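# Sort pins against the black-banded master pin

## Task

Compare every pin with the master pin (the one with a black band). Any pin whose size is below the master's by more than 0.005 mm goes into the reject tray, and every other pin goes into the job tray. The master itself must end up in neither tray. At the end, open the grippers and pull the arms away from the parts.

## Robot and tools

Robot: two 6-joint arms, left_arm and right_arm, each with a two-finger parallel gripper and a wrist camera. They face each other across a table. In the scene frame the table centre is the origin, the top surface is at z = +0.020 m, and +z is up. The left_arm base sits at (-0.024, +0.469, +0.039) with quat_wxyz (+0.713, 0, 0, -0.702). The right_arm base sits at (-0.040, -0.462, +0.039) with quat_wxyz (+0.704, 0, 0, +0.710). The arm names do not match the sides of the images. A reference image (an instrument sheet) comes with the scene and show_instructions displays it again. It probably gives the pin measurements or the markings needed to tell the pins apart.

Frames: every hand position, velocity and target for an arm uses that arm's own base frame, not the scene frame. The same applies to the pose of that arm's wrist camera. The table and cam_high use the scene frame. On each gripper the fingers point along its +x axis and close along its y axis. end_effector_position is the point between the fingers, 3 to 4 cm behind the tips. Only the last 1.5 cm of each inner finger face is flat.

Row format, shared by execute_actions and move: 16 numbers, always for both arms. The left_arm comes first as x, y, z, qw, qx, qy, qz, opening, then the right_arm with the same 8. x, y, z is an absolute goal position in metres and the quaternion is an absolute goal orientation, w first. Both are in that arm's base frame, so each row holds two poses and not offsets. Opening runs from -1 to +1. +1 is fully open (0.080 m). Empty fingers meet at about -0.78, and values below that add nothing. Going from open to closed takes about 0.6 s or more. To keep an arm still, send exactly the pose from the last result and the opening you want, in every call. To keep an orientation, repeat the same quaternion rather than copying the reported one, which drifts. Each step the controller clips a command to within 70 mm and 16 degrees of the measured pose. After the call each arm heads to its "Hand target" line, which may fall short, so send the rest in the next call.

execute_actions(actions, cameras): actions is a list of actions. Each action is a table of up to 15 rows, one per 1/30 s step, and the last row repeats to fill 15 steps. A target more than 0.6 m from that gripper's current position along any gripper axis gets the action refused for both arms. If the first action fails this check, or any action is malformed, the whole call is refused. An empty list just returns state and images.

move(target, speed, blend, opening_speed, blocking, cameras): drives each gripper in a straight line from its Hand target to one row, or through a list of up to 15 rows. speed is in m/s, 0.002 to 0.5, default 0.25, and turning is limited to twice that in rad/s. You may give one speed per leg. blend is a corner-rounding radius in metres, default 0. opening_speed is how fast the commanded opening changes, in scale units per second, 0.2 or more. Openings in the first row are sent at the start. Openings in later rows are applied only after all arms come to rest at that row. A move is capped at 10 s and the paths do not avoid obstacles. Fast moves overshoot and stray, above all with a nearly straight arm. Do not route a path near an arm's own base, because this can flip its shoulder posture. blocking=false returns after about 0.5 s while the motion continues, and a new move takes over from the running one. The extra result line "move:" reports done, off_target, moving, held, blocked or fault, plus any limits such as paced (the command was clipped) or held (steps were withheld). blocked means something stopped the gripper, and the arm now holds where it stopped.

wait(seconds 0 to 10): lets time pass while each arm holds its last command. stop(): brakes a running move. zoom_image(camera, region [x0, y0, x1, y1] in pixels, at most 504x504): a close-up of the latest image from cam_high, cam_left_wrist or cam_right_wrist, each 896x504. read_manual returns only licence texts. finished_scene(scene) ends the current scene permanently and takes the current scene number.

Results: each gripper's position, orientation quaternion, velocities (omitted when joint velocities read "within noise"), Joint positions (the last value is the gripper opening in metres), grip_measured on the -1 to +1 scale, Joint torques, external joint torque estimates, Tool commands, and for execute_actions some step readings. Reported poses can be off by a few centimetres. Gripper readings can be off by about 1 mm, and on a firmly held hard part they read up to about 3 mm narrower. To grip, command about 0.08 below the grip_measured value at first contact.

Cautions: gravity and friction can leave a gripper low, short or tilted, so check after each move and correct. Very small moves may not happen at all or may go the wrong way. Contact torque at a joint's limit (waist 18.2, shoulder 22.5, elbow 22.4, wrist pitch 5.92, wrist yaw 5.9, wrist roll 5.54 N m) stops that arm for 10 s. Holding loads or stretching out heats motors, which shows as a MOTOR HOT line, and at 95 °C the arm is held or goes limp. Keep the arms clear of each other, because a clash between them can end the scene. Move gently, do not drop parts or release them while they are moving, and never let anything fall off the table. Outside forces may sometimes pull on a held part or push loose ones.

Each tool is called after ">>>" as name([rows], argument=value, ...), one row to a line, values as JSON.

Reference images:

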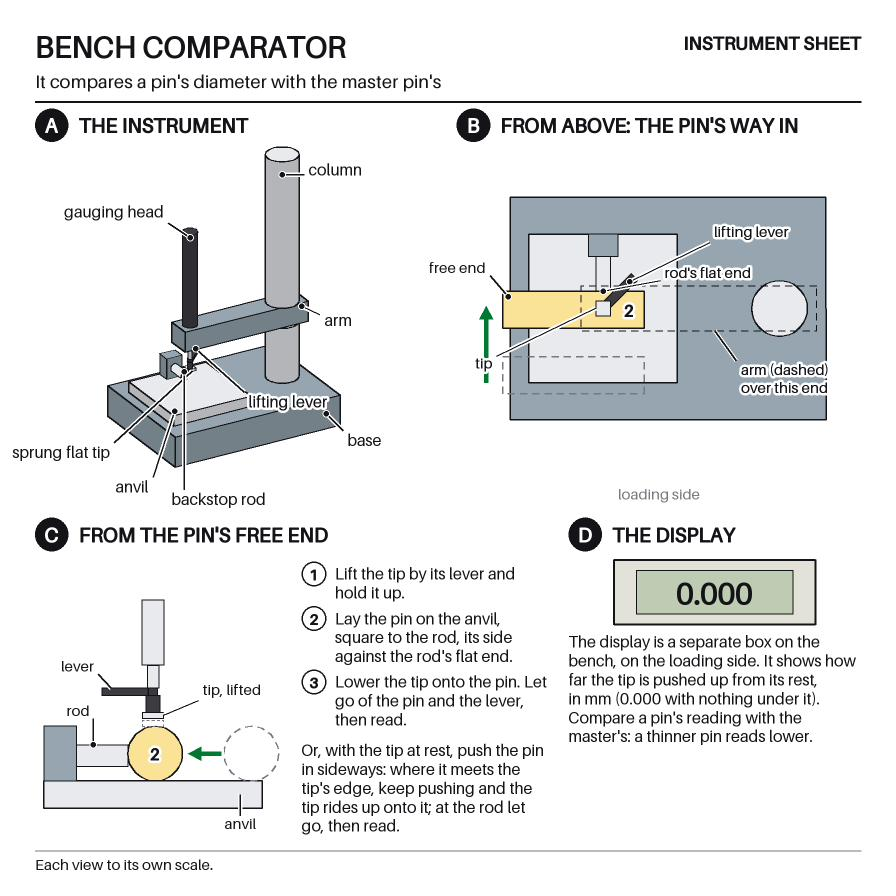

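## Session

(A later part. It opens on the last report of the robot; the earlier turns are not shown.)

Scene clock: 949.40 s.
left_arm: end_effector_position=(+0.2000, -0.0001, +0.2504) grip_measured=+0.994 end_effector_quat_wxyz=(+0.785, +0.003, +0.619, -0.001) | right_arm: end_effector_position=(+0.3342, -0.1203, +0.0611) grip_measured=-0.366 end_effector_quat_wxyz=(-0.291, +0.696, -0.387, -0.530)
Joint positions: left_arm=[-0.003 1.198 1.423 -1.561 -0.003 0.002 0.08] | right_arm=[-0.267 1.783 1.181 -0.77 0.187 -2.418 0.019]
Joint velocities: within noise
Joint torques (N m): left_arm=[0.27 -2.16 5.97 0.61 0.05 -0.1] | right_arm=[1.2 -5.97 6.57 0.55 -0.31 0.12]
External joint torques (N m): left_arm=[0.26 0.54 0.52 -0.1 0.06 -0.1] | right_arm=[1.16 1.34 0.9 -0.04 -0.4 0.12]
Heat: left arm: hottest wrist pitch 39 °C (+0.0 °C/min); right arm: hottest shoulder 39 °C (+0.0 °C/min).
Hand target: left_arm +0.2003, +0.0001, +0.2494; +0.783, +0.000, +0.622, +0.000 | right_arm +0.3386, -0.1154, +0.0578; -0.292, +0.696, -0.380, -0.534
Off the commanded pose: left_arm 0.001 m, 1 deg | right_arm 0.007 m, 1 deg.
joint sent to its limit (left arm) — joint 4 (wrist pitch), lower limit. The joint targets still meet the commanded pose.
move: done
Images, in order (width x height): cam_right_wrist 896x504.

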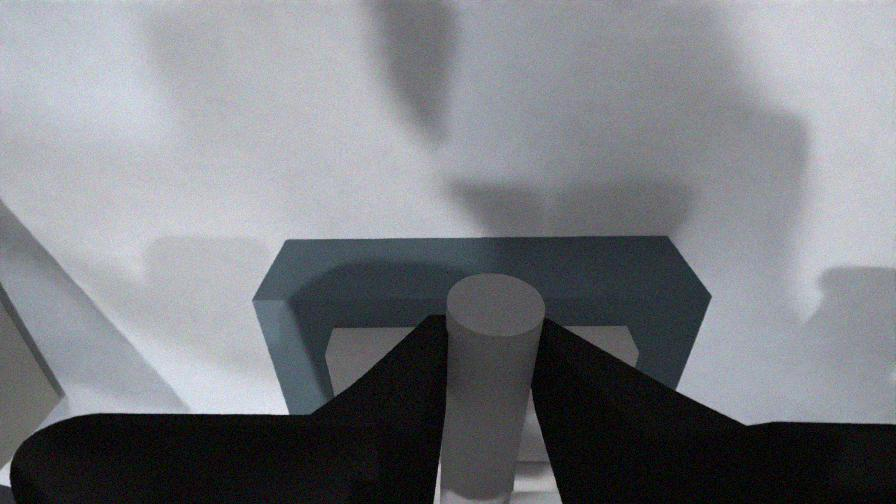

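>>> move([
  [0.2003, 0, 0.2494, 0.783, 0, 0.622, 0, 1, 0.3374, -0.1163, 0.0575, 0.2919, -0.6962, 0.3804, 0.5342, -0.43],
  [0.2003, 0, 0.2494, 0.783, 0, 0.622, 0, 1, 0.3374, -0.1163, 0.0575, 0.2919, -0.6962, 0.3804, 0.5342, 0.0],
  [0.2003, 0, 0.2494, 0.783, 0, 0.622, 0, 1, 0.334, -0.110, 0.11, 0.2919, -0.6962, 0.3804, 0.5342, 0.0],
  [0.2003, 0, 0.2494, 0.783, 0, 0.622, 0, 1, 0.235, -0.12, 0.15, 0.2919, -0.6962, 0.3804, 0.5342, 0.0],
], speed=[0.03, 0.1, 0.1, 0.2], opening_speed=1.5, blend=[0, 0, 0.02, 0], cameras=["cam_high", "cam_right_wrist"])

>>> zoom_image(camera="cam_right_wrist", region=[30, 280, 200, 380])

>>> zoom_image(camera="cam_high", region=[420, 170, 540, 290])

Scene clock: 970.80 s.
left_arm: end_effector_position=(+0.2000, -0.0001, +0.2504) grip_measured=+0.994 end_effector_quat_wxyz=(+0.785, +0.003, +0.619, -0.001) | right_arm: end_effector_position=(+0.2379, -0.1204, +0.1507) grip_measured=-0.003 end_effector_quat_wxyz=(-0.292, +0.697, -0.381, -0.533)
Joint positions: left_arm=[-0.003 1.198 1.423 -1.561 -0.003 0.002 0.08] | right_arm=[-0.383 1.367 1.127 -1.113 0.151 -2.539 0.035]
Joint velocities: within noise
Joint torques (N m): left_arm=[0.24 -2.2 5.97 0.6 0.05 -0.1] | right_arm=[-0.25 -5.75 4.86 0.21 -0.01 -0.16]
External joint torques (N m): left_arm=[0.25 0.49 0.52 -0.12 0.05 -0.1] | right_arm=[-0.25 -1.31 -1.15 -0.41 -0.08 -0.16]
Heat: left arm: hottest wrist pitch 39 °C (+0.0 °C/min); right arm: hottest shoulder 39 °C (+0.0 °C/min).
Hand target: left_arm +0.2003, +0.0001, +0.2494; +0.783, +0.000, +0.622, +0.000 | right_arm +0.2351, -0.1200, +0.1500; -0.292, +0.696, -0.380, -0.534
Off the commanded pose: left_arm 0.001 m, 1 deg | right_arm 0.003 m, 0 deg.
joint sent to its limit (left arm) — joint 4 (wrist pitch), lower limit. The joint targets still meet the commanded pose.
move: done
Images, in order (width x height): cam_high 896x504, cam_right_wrist 896x504.

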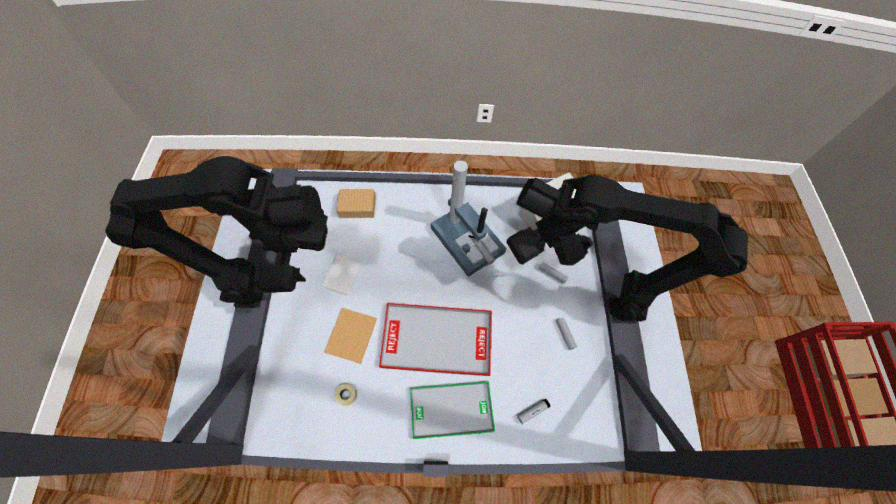

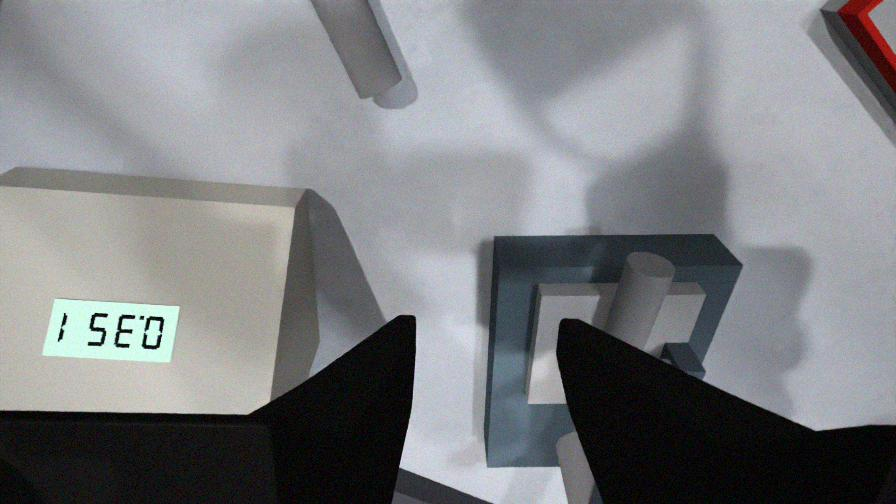

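Scaled by 2.965 from the camera's 896x504 image, which has a finer 1280x720 frame.

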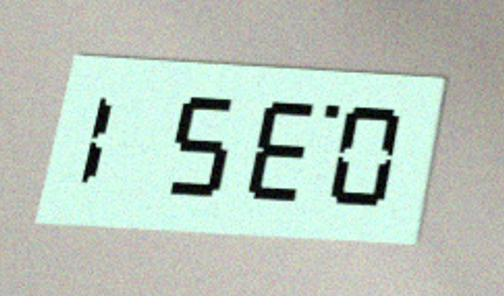

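Scaled by 4.200 from the camera's 896x504 image, which has a finer 1280x720 frame.

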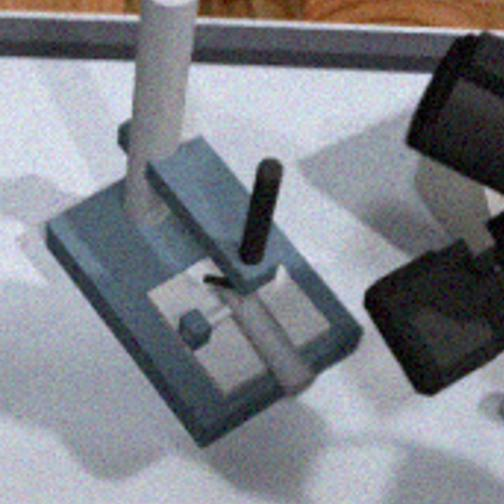

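>>> move([
  [0.2003, 0, 0.2494, 0.783, 0, 0.622, 0, 1, 0.332, -0.109, 0.12, 0.2919, -0.6962, 0.3804, 0.5342, 0.0],
  [0.2003, 0, 0.2494, 0.783, 0, 0.622, 0, 1, 0.3345, -0.1180, 0.0555, 0.2919, -0.6962, 0.3804, 0.5342, 0.0],
  [0.2003, 0, 0.2494, 0.783, 0, 0.622, 0, 1, 0.3345, -0.1180, 0.0555, 0.2919, -0.6962, 0.3804, 0.5342, -0.43],
  [0.2003, 0, 0.2494, 0.783, 0, 0.622, 0, 1, 0.294, -0.1425, 0.058, 0.2919, -0.6962, 0.3804, 0.5342, -0.43],
  [0.2003, 0, 0.2494, 0.783, 0, 0.622, 0, 1, 0.26, -0.08, 0.14, 0.2858, -0.7005, 0.3725, 0.5375, -0.43],
  [0.2003, 0, 0.2494, 0.783, 0, 0.622, 0, 1, 0.30, 0.10, 0.14, 0.4305, -0.5610, 0.5610, 0.4305, -0.43],
  [0.2003, 0, 0.2494, 0.783, 0, 0.622, 0, 1, 0.385, 0.285, 0.09, 0.4305, -0.5610, 0.5610, 0.4305, -0.43],
], speed=[0.2, 0.1, 0.1, 0.1, 0.2, 0.25, 0.25], opening_speed=1.5, blend=[0.015, 0, 0, 0.01, 0.03, 0.05, 0], cameras=["cam_high", "cam_right_wrist"])

Scene clock: 1027.17 s.
left_arm: end_effector_position=(+0.2000, -0.0001, +0.2504) grip_measured=+0.994 end_effector_quat_wxyz=(+0.785, +0.003, +0.619, -0.001) | right_arm: end_effector_position=(+0.3817, +0.2844, +0.0915) grip_measured=-0.363 end_effector_quat_wxyz=(-0.488, +0.577, -0.493, -0.431)
Joint positions: left_arm=[-0.003 1.198 1.423 -1.561 -0.003 0.002 0.08] | right_arm=[0.705 2.445 2.338 -1.453 0.207 -0.894 0.019]
Joint velocities: within noise
Joint torques (N m): left_arm=[0.26 -2.18 6 0.6 0.05 -0.12] | right_arm=[-0.28 -11.04 7.1 0.14 0.17 0.18]
External joint torques (N m): left_arm=[0.26 0.51 0.55 -0.12 0.05 -0.12] | right_arm=[-0.2 0.61 1.38 -0.22 0.07 0.17]
Heat: left arm: hottest wrist pitch 38 °C (-1.0 °C/min); right arm: hottest shoulder 39 °C (+0.0 °C/min).
Hand target: left_arm +0.2003, +0.0001, +0.2494; +0.783, +0.000, +0.622, +0.000 | right_arm +0.3845, +0.2845, +0.0898; -0.490, +0.576, -0.494, -0.428
Off the commanded pose: left_arm 0.001 m, 1 deg | right_arm 0.004 m, 10 deg.
joint sent to its limit (left arm) — joint 4 (wrist pitch), lower limit. The joint targets still meet the commanded pose.
joint sent to its limit (right arm) — joint 3 (elbow), upper limit, where the elbow is as straight as it goes. The joint targets are off in orientation, not in position.
move: off_target (right_arm)
Images, in order (width x height): cam_high 896x504, cam_right_wrist 896x504.

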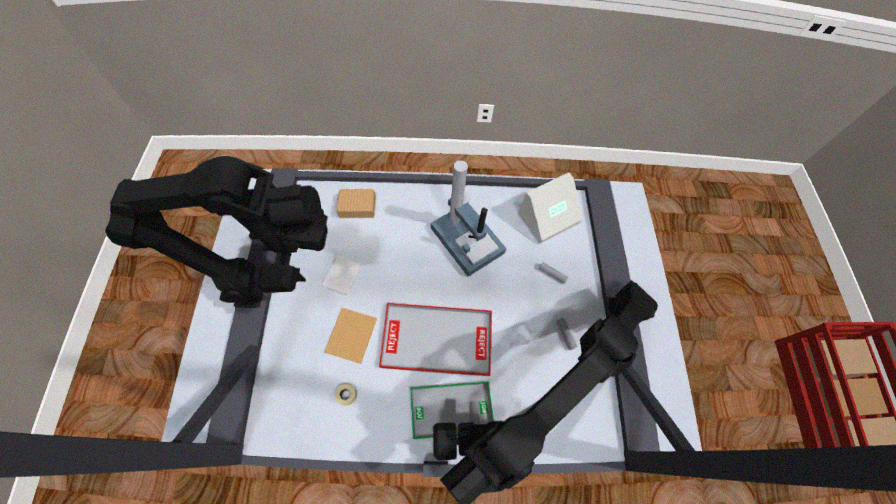

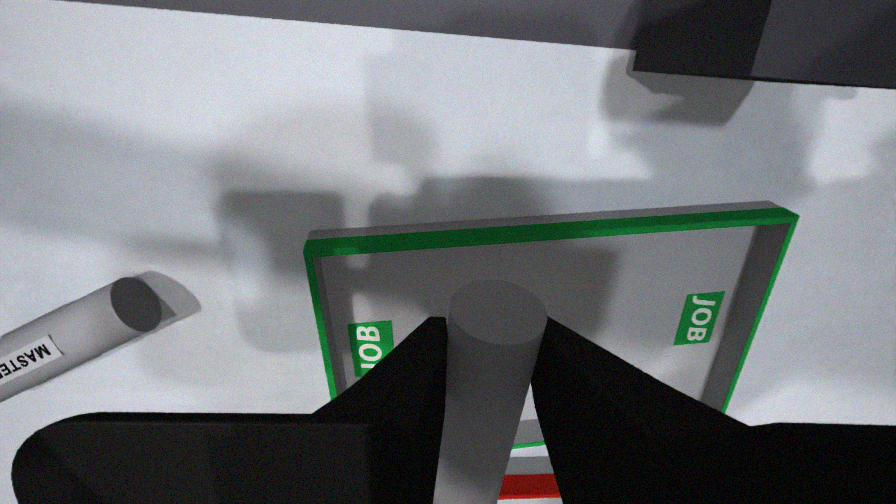

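>>> move([
  [0.2003, 0, 0.2494, 0.783, 0, 0.622, 0, 1, 0.36, 0.24, 0.11, 0.2919, -0.6962, 0.3804, 0.5342, -0.43],
  [0.2003, 0, 0.2494, 0.783, 0, 0.622, 0, 1, 0.370, 0.248, 0.07, 0, -0.7934, 0, 0.6088, -0.43],
], speed=0.2, blend=[0.02, 0], cameras=["cam_high", "cam_right_wrist"])

Scene clock: 1079.13 s.
left_arm: end_effector_position=(+0.2000, -0.0001, +0.2504) grip_measured=+0.994 end_effector_quat_wxyz=(+0.785, +0.003, +0.619, -0.001) | right_arm: end_effector_position=(+0.3689, +0.2491, +0.0617) grip_measured=-0.363 end_effector_quat_wxyz=(+0.004, +0.788, -0.004, -0.615)
Joint positions: left_arm=[-0.003 1.198 1.423 -1.561 -0.003 0.002 0.08] | right_arm=[0.646 2.118 1.659 -0.921 0.156 -2.51 0.019]
Joint velocities: within noise
Joint torques (N m): left_arm=[0.23 -2.2 5.96 0.61 0.05 -0.11] | right_arm=[-0.31 -12.91 5.18 0.47 0.06 -0.15]
External joint torques (N m): left_arm=[0.23 0.38 0.6 -0.1 0.05 -0.11] | right_arm=[-0.32 -3.14 -0.62 -0.09 0 -0.15]
Heat: left arm: hottest wrist pitch 38 °C (+0.0 °C/min); right arm: hottest shoulder 55 °C (+16.2 °C/min). Fold the right arm in close to its base, or ease its load, before you think long.
Hand target: left_arm +0.2003, +0.0001, +0.2494; +0.783, +0.000, +0.622, +0.000 | right_arm +0.3700, +0.2480, +0.0699; +0.000, +0.793, +0.000, -0.609
Off the commanded pose: left_arm 0.001 m, 1 deg | right_arm 0.008 m, 1 deg.
MOTOR HOT: joint 2 (shoulder) of the right arm reports 55 °C; the controller stops that arm at 95 °C. To cool a motor, set the load down, stop pushing, or move to a pose that needs little force.
joint sent to its limit (left arm) — joint 4 (wrist pitch), lower limit. The joint targets still meet the commanded pose.
move: done
Images, in order (width x height): cam_high 896x504, cam_right_wrist 896x504.

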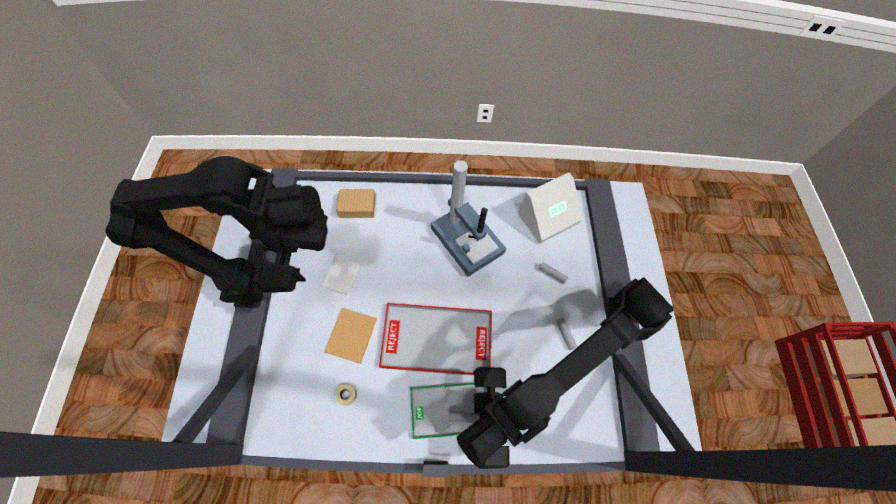

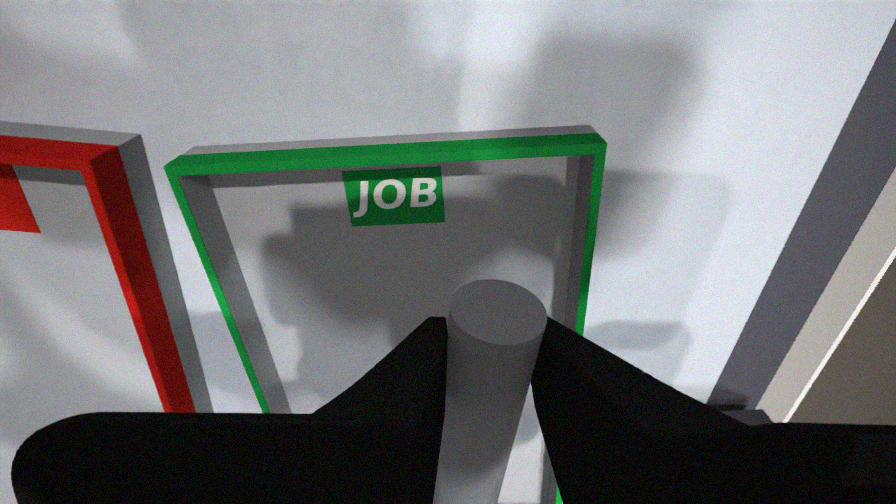

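>>> move(target=[0.2003, 0, 0.2494, 0.783, 0, 0.622, 0, 1, 0.383, 0.248, 0.038, 0, -0.7934, 0, 0.6088, -0.43], speed=0.12, cameras=["cam_right_wrist"])

Scene clock: 1096.23 s.
left_arm: end_effector_position=(+0.2000, -0.0001, +0.2504) grip_measured=+0.994 end_effector_quat_wxyz=(+0.785, +0.003, +0.619, -0.001) | right_arm: end_effector_position=(+0.3824, +0.2491, +0.0407) grip_measured=-0.363 end_effector_quat_wxyz=(-0.002, +0.794, +0.000, -0.608)
Joint positions: left_arm=[-0.003 1.198 1.423 -1.561 -0.003 0.002 0.08] | right_arm=[0.627 2.161 1.636 -0.828 0.151 -2.528 0.019]
Joint velocities: within noise
Joint torques (N m): left_arm=[0.2 -2.2 5.97 0.59 0.05 -0.12] | right_arm=[-0.26 -10.13 5.56 0.49 0.06 -0.15]
External joint torques (N m): left_arm=[0.18 0.52 0.51 -0.12 0.06 -0.12] | right_arm=[-0.35 -0.04 -0.26 -0.13 0 -0.15]
Heat: left arm: hottest wrist pitch 38 °C (+0.0 °C/min); right arm: hottest shoulder 55 °C (+11.1 °C/min). Fold the right arm in close to its base, or ease its load, before you think long.
Hand target: left_arm +0.2003, +0.0001, +0.2494; +0.783, +0.000, +0.622, +0.000 | right_arm +0.3830, +0.2480, +0.0381; +0.000, +0.793, +0.000, -0.609
Off the commanded pose: left_arm 0.001 m, 1 deg | right_arm 0.003 m, 0 deg.
MOTOR HOT: still on. Joint 2 (shoulder) of the right arm reports 55 °C.
joint sent to its limit (left arm) — joint 4 (wrist pitch), lower limit. The joint targets still meet the commanded pose.
move: done
Images, in order (width x height): cam_right_wrist 896x504.

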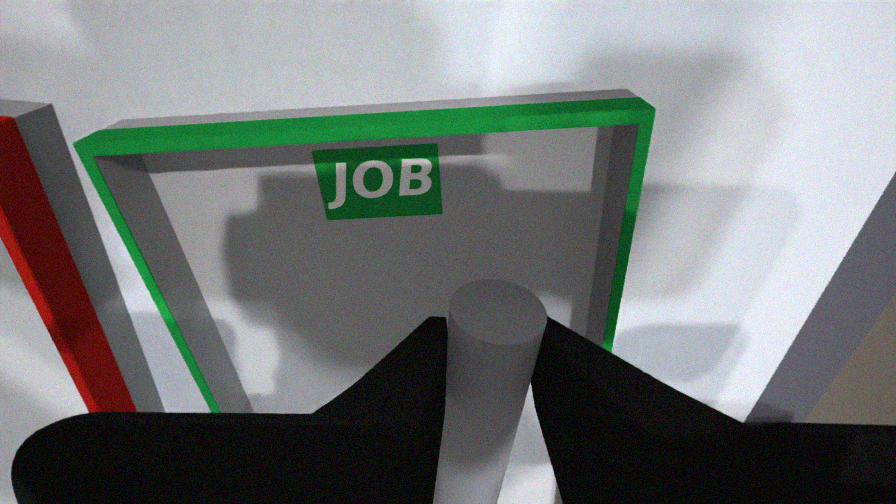

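>>> move(target=[0.2003, 0, 0.2494, 0.783, 0, 0.622, 0, 1, 0.383, 0.248, 0.022, 0, -0.7934, 0, 0.6088, -0.43], speed=0.04, cameras=["cam_right_wrist"])

Scene clock: 1103.13 s.
left_arm: end_effector_position=(+0.2000, -0.0001, +0.2504) grip_measured=+0.994 end_effector_quat_wxyz=(+0.785, +0.003, +0.619, -0.001) | right_arm: end_effector_position=(+0.3837, +0.2501, +0.0280) grip_measured=-0.363 end_effector_quat_wxyz=(-0.004, +0.796, +0.002, -0.605)
Joint positions: left_arm=[-0.003 1.198 1.423 -1.561 -0.003 0.002 0.08] | right_arm=[0.627 2.176 1.606 -0.774 0.151 -2.528 0.019]
Joint velocities: within noise
Joint torques (N m): left_arm=[0.28 -2.19 6.02 0.61 0.05 -0.11] | right_arm=[-0.28 -9.59 4.92 0.53 0.08 -0.15]
External joint torques (N m): left_arm=[0.3 0.54 0.58 -0.09 0.05 -0.11] | right_arm=[-0.29 0.43 -0.75 -0.08 0.01 -0.15]
Heat: left arm: hottest wrist pitch 38 °C (+0.0 °C/min); right arm: hottest shoulder 54 °C (+8.1 °C/min). Fold the right arm in close to its base, or ease its load, before you think long.
Hand target: left_arm +0.2003, +0.0001, +0.2494; +0.783, +0.000, +0.622, +0.000 | right_arm +0.3829, +0.2479, +0.0220; +0.000, +0.793, +0.000, -0.609
Off the commanded pose: left_arm 0.001 m, 1 deg | right_arm 0.006 m, 1 deg.
MOTOR HOT: still on. Joint 2 (shoulder) of the right arm reports 54 °C.
joint sent to its limit (left arm) — joint 4 (wrist pitch), lower limit. The joint targets still meet the commanded pose.
move: done
Images, in order (width x height): cam_right_wrist 896x504.

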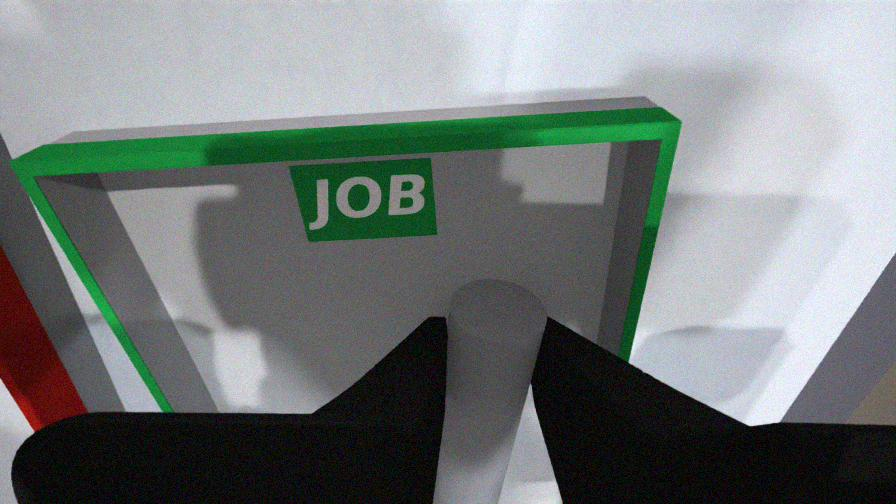

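>>> move([
  [0.2003, 0, 0.2494, 0.783, 0, 0.622, 0, 1, 0.383, 0.248, 0.0195, 0, -0.7934, 0, 0.6088, -0.43],
  [0.2003, 0, 0.2494, 0.783, 0, 0.622, 0, 1, 0.383, 0.248, 0.0195, 0, -0.7934, 0, 0.6088, -0.2],
  [0.2003, 0, 0.2494, 0.783, 0, 0.622, 0, 1, 0.375, 0.248, 0.10, 0, -0.7934, 0, 0.6088, -0.2],
  [0.2003, 0, 0.2494, 0.783, 0, 0.622, 0, 1, 0.25, 0.07, 0.20, 0.7071, 0.0, 0.7071, 0.0, 0.1],
], speed=[0.04, 0.1, 0.12, 0.25], blend=[0, 0, 0.02, 0], opening_speed=1.0, cameras=["cam_high", "cam_right_wrist"])

Scene clock: 1125.37 s.
left_arm: end_effector_position=(+0.2000, -0.0001, +0.2504) grip_measured=+0.994 end_effector_quat_wxyz=(+0.785, +0.003, +0.619, -0.001) | right_arm: end_effector_position=(+0.2509, +0.0707, +0.1992) grip_measured=+0.096 end_effector_quat_wxyz=(+0.859, +0.388, -0.137, -0.304)
Joint positions: left_arm=[-0.003 1.198 1.423 -1.561 -0.003 0.002 0.08] | right_arm=[0.89 1.626 0.902 -1.575 1.571 -3.135 0.039]
Joint velocities: within noise
Joint torques (N m): left_arm=[0.23 -2.18 6.02 0.6 0.04 -0.13] | right_arm=[0.26 -5.8 3.13 -0.72 0.63 -0.17]
External joint torques (N m): left_arm=[0.23 0.52 0.57 -0.11 0.04 -0.13] | right_arm=[0.28 -1.08 -1.15 -0.21 0.15 -0.14]
Heat: left arm: hottest wrist pitch 38 °C (+0.0 °C/min); right arm: hottest shoulder 54 °C (+2.0 °C/min). Fold the right arm in close to its base, or ease its load, before you think long.
Hand target: left_arm +0.2003, +0.0001, +0.2494; +0.783, +0.000, +0.622, +0.000 | right_arm +0.2496, +0.0703, +0.1995; +0.861, +0.385, -0.136, -0.302
Off the commanded pose: left_arm 0.001 m, 1 deg | right_arm 0.001 m, 119 deg; orientation clipped.
MOTOR HOT: still on. Joint 2 (shoulder) of the right arm reports 54 °C.
joint sent to its limit (left arm) — joint 4 (wrist pitch), lower limit. The joint targets still meet the commanded pose.
joint sent to its limit (right arm) — joint 4 (wrist pitch), lower limit; joint 5 (wrist yaw), upper limit; joint 6 (wrist roll), lower limit. The joint targets are off in orientation, not in position.
move: off_target (right_arm); target 4's new opening was sent with right_arm's hand 0.001 m and 119 deg from that target; limits=paced
Images, in order (width x height): cam_high 896x504, cam_right_wrist 896x504.

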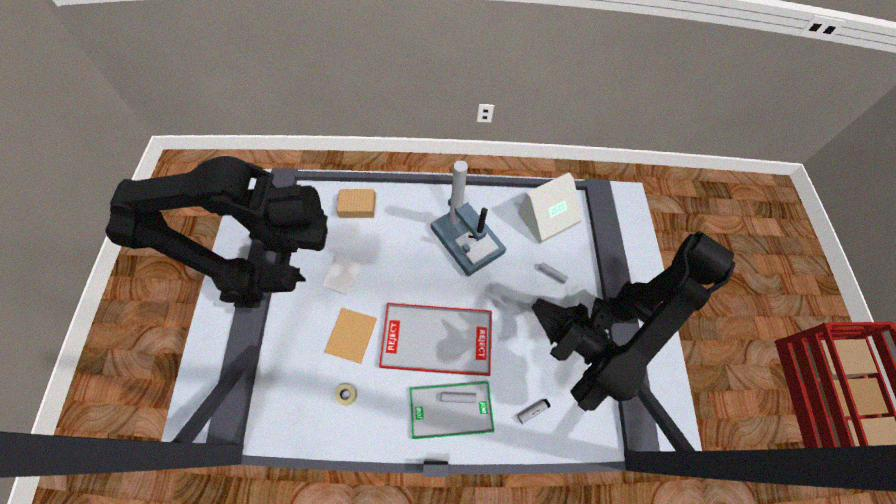

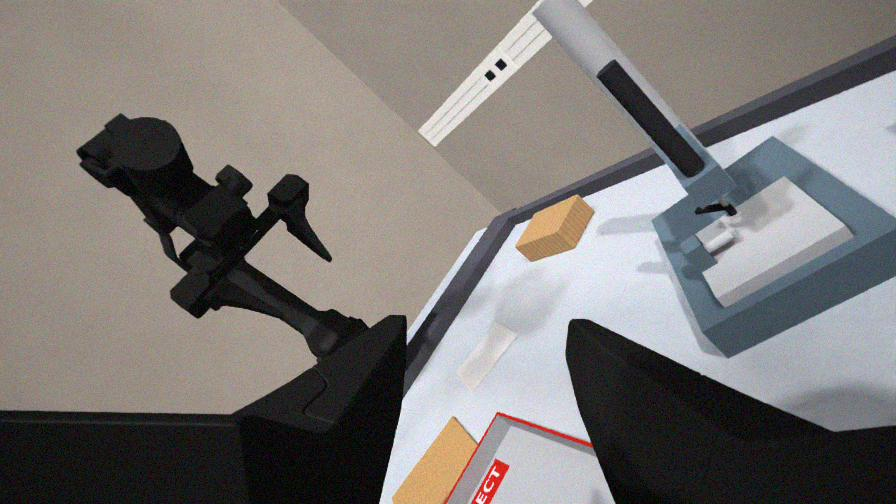

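>>> move([
  [0.2003, 0, 0.2494, 0.783, 0, 0.622, 0, 1, 0.28, 0.07, 0.22, 0.2919, -0.6962, 0.3804, 0.5342, 0.1],
], cameras=["cam_high", "cam_right_wrist"])

Scene clock: 1137.63 s.
left_arm: end_effector_position=(+0.2000, -0.0001, +0.2504) grip_measured=+0.994 end_effector_quat_wxyz=(+0.785, +0.003, +0.619, -0.001) | right_arm: end_effector_position=(+0.2815, +0.0713, +0.2190) grip_measured=+0.097 end_effector_quat_wxyz=(-0.287, +0.697, -0.379, -0.536)
Joint positions: left_arm=[-0.003 1.198 1.423 -1.561 -0.003 0.002 0.08] | right_arm=[0.381 1.625 1.644 -1.544 0.259 -1.776 0.039]
Joint velocities: within noise
Joint torques (N m): left_arm=[0.21 -2.17 6.02 0.6 0.04 -0.11] | right_arm=[-0.23 -7.47 4.66 0.18 0.02 0.16]
External joint torques (N m): left_arm=[0.22 0.44 0.58 -0.14 0.04 -0.11] | right_arm=[-0.22 -1.52 -0.88 -0.17 -0.1 0.16]
Heat: left arm: hottest wrist pitch 38 °C (+0.0 °C/min); right arm: hottest shoulder 51 °C (-3.0 °C/min). Fold the right arm in close to its base, or ease its load, before you think long.
Hand target: left_arm +0.2003, +0.0001, +0.2494; +0.783, +0.000, +0.622, +0.000 | right_arm +0.2800, +0.0700, +0.2199; -0.292, +0.696, -0.381, -0.534
Off the commanded pose: left_arm 0.001 m, 1 deg | right_arm 0.002 m, 1 deg.
MOTOR HOT: still on. Joint 2 (shoulder) of the right arm reports 51 °C.
joint sent to its limit (left arm) — joint 4 (wrist pitch), lower limit. The joint targets still meet the commanded pose.
move: done
Images, in order (width x height): cam_high 896x504, cam_right_wrist 896x504.

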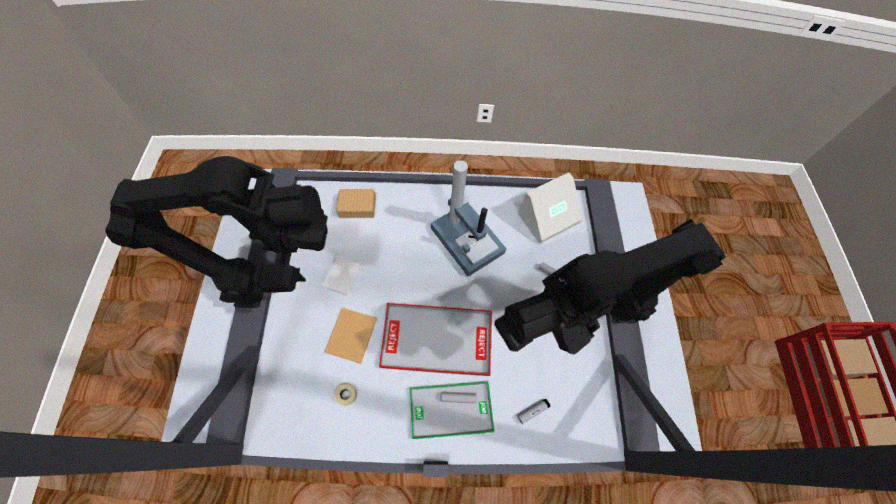

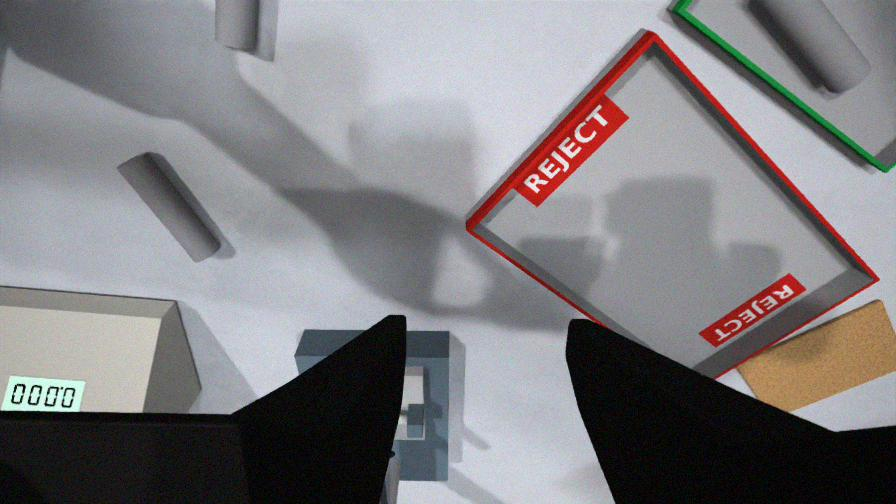

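>>> move([
  [0.2003, 0, 0.2494, 0.783, 0, 0.622, 0, 1, 0.26, 0.03, 0.18, 0.5625, -0.3036, 0.7330, 0.2330, 0.1],
  [0.2003, 0, 0.2494, 0.783, 0, 0.622, 0, 1, 0.21, -0.11, 0.14, 0.5728, 0.2687, 0.7465, -0.2062, 0.1],
  [0.2003, 0, 0.2494, 0.783, 0, 0.622, 0, 1, 0.199, -0.131, 0.06, 0.5728, 0.2687, 0.7465, -0.2062, 0.1],
], speed=[0.25, 0.25, 0.12], blend=[0.02, 0.02, 0], cameras=["cam_high", "cam_right_wrist"])

Scene clock: 1194.77 s.
left_arm: end_effector_position=(+0.2000, -0.0001, +0.2504) grip_measured=+0.994 end_effector_quat_wxyz=(+0.785, +0.003, +0.619, -0.001) | right_arm: end_effector_position=(+0.2017, -0.1315, +0.0638) grip_measured=+0.097 end_effector_quat_wxyz=(+0.579, +0.268, +0.741, -0.208)
Joint positions: left_arm=[-0.003 1.198 1.423 -1.561 -0.003 0.002 0.08] | right_arm=[-0.594 1.713 1.111 -1.213 -0.026 0.096 0.039]
Joint velocities: within noise
Joint torques (N m): left_arm=[0.22 -2.12 6 0.6 0.04 -0.11] | right_arm=[-0.31 -5.41 3.76 -0.2 0.03 -0.15]
External joint torques (N m): left_arm=[0.24 0.52 0.56 -0.13 0.04 -0.11] | right_arm=[-0.27 0.71 -1.22 -0.11 0.04 -0.15]
Heat: left arm: hottest wrist pitch 38 °C (+0.0 °C/min); right arm: hottest shoulder 46 °C (-5.0 °C/min).
Hand target: left_arm +0.2003, +0.0001, +0.2494; +0.783, +0.000, +0.622, +0.000 | right_arm +0.1990, -0.1310, +0.0601; +0.573, +0.269, +0.746, -0.206
Off the commanded pose: left_arm 0.001 m, 1 deg | right_arm 0.005 m, 1 deg.
MOTOR HOT: cleared for the motors of the right arm.
joint sent to its limit (left arm) — joint 4 (wrist pitch), lower limit. The joint targets still meet the commanded pose.
move: done
Images, in order (width x height): cam_high 896x504, cam_right_wrist 896x504.

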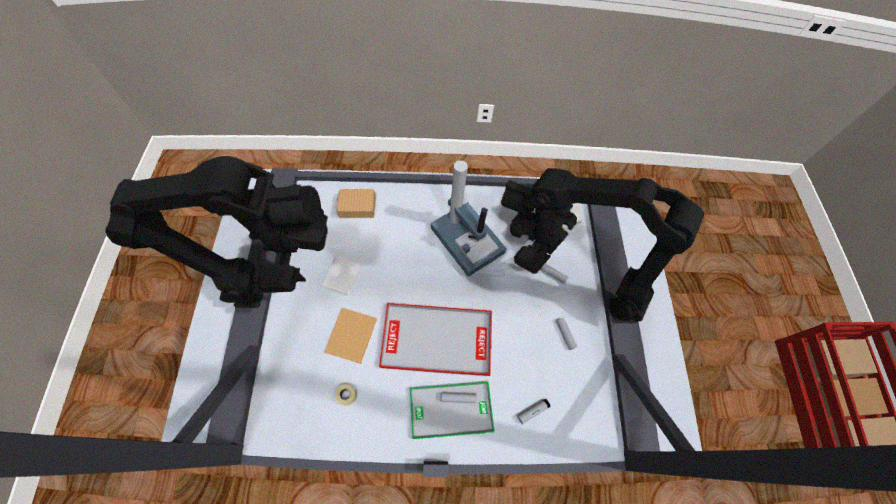

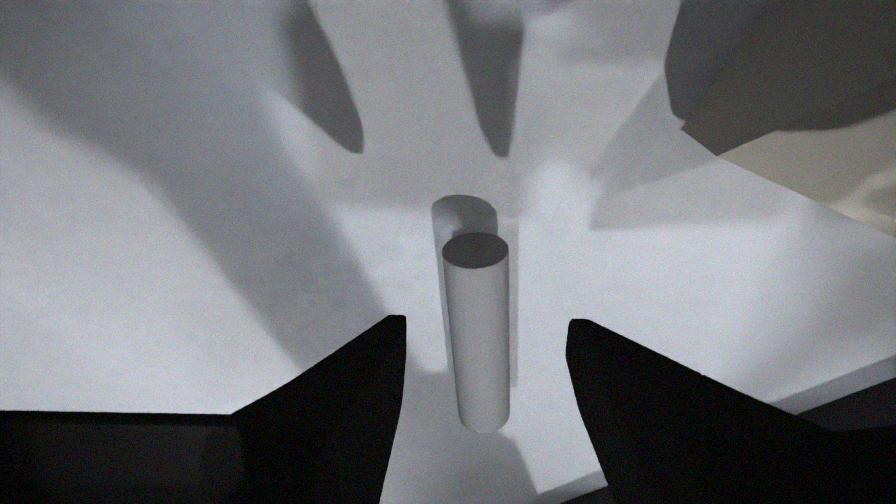

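>>> move([
  [0.2003, 0, 0.2494, 0.783, 0, 0.622, 0, 1, 0.1874, -0.1236, 0.045, 0.58, 0.2412, 0.7559, -0.1851, 0.1],
  [0.2003, 0, 0.2494, 0.783, 0, 0.622, 0, 1, 0.1874, -0.1236, 0.016, 0.58, 0.2412, 0.7559, -0.1851, 0.1],
], speed=[0.1, 0.06], blend=[0, 0], cameras=["cam_right_wrist"])

Scene clock: 1213.47 s.
left_arm: end_effector_position=(+0.2000, -0.0001, +0.2504) grip_measured=+0.994 end_effector_quat_wxyz=(+0.785, +0.003, +0.619, -0.001) | right_arm: end_effector_position=(+0.1897, -0.1257, +0.0195) grip_measured=+0.097 end_effector_quat_wxyz=(+0.585, +0.243, +0.750, -0.189)
Joint positions: left_arm=[-0.003 1.198 1.423 -1.561 -0.003 0.002 0.08] | right_arm=[-0.592 1.745 0.953 -1.024 -0.01 0.034 0.039]
Joint velocities: within noise
Joint torques (N m): left_arm=[0.21 -2.18 6.01 0.61 0.04 -0.12] | right_arm=[0.34 -5.14 3.34 -0.18 0.05 -0.15]
External joint torques (N m): left_arm=[0.2 0.5 0.55 -0.12 0.05 -0.12] | right_arm=[0.36 0.74 -1.18 -0.09 0.05 -0.15]
Heat: left arm: hottest wrist pitch 38 °C (+0.0 °C/min); right arm: hottest shoulder 43 °C (-6.1 °C/min).
Hand target: left_arm +0.2003, +0.0001, +0.2494; +0.783, +0.000, +0.622, +0.000 | right_arm +0.1873, -0.1236, +0.0161; +0.580, +0.241, +0.756, -0.185
Off the commanded pose: left_arm 0.001 m, 1 deg | right_arm 0.005 m, 1 deg.
joint sent to its limit (left arm) — joint 4 (wrist pitch), lower limit. The joint targets still meet the commanded pose.
move: done
Images, in order (width x height): cam_right_wrist 896x504.

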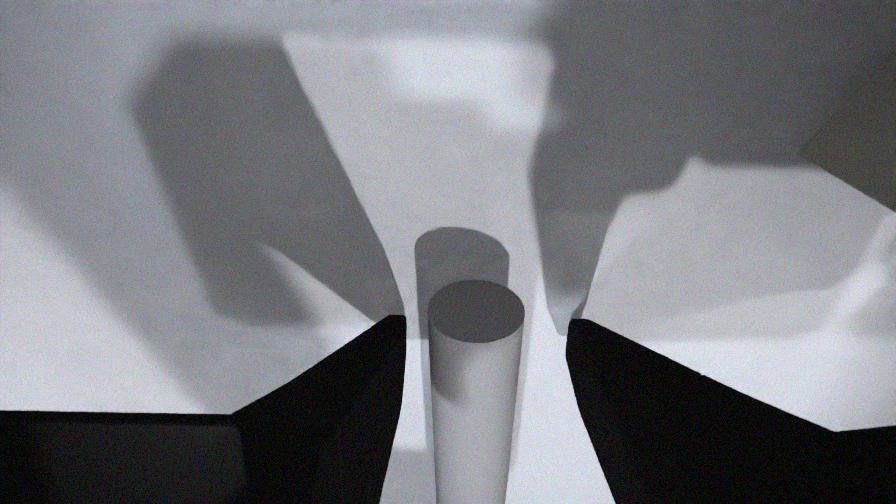

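>>> move([
  [0.2003, 0, 0.2494, 0.783, 0, 0.622, 0, 1, 0.1874, -0.1236, 0.016, 0.58, 0.2412, 0.7559, -0.1851, 0.1],
  [0.2003, 0, 0.2494, 0.783, 0, 0.622, 0, 1, 0.1874, -0.1236, 0.016, 0.58, 0.2412, 0.7559, -0.1851, -0.43],
  [0.2003, 0, 0.2494, 0.783, 0, 0.622, 0, 1, 0.185, -0.115, 0.10, 0.58, 0.2412, 0.7559, -0.1851, -0.43],
  [0.2003, 0, 0.2494, 0.783, 0, 0.622, 0, 1, 0.22, -0.05, 0.15, 0.5625, -0.3036, 0.7330, 0.2330, -0.43],
  [0.2003, 0, 0.2494, 0.783, 0, 0.622, 0, 1, 0.26, -0.09, 0.13, 0.2919, -0.6962, 0.3804, 0.5342, -0.43],
  [0.2003, 0, 0.2494, 0.783, 0, 0.622, 0, 1, 0.303, -0.132, 0.09, 0.2919, -0.6962, 0.3804, 0.5342, -0.43],
], speed=[0.05, 0.1, 0.15, 0.25, 0.25, 0.15], blend=[0, 0, 0.02, 0.02, 0.02, 0], opening_speed=1.5, cameras=["cam_high", "cam_right_wrist"])

Scene clock: 1234.43 s.
left_arm: end_effector_position=(+0.2000, -0.0001, +0.2504) grip_measured=+0.994 end_effector_quat_wxyz=(+0.785, +0.003, +0.619, -0.001) | right_arm: end_effector_position=(+0.2992, -0.1295, +0.0877) grip_measured=-0.366 end_effector_quat_wxyz=(-0.292, +0.693, -0.381, -0.538)
Joint positions: left_arm=[-0.003 1.198 1.423 -1.561 -0.003 0.002 0.08] | right_arm=[-0.335 1.645 1.136 -0.865 0.159 -2.491 0.019]
Joint velocities: within noise
Joint torques (N m): left_arm=[0.25 -2.18 5.98 0.6 0.05 -0.11] | right_arm=[-0.31 -6.19 7.38 0.5 0.09 -0.15]
External joint torques (N m): left_arm=[0.24 0.56 0.5 -0.12 0.05 -0.11] | right_arm=[-0.34 0.17 1.59 -0.08 0.02 -0.15]
Heat: left arm: hottest wrist pitch 38 °C (+0.0 °C/min); right arm: hottest shoulder 42 °C (-5.0 °C/min).
Hand target: left_arm +0.2003, +0.0001, +0.2494; +0.783, +0.000, +0.622, +0.000 | right_arm +0.3029, -0.1320, +0.0900; -0.292, +0.696, -0.380, -0.534
Off the commanded pose: left_arm 0.001 m, 1 deg | right_arm 0.005 m, 1 deg.
joint sent to its limit (left arm) — joint 4 (wrist pitch), lower limit. The joint targets still meet the commanded pose.
move: done
Images, in order (width x height): cam_high 896x504, cam_right_wrist 896x504.

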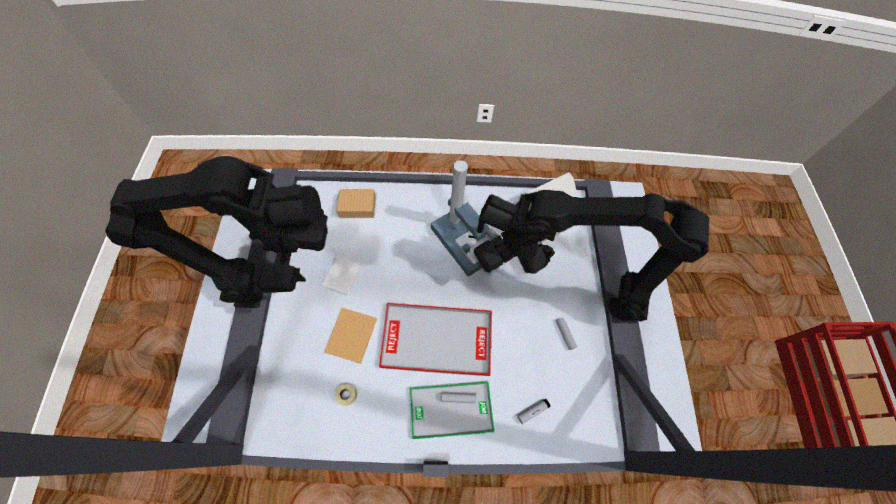

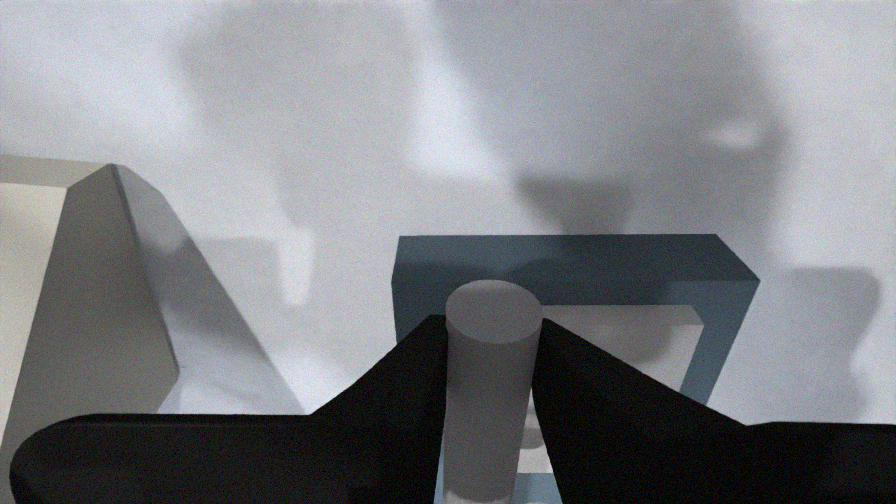

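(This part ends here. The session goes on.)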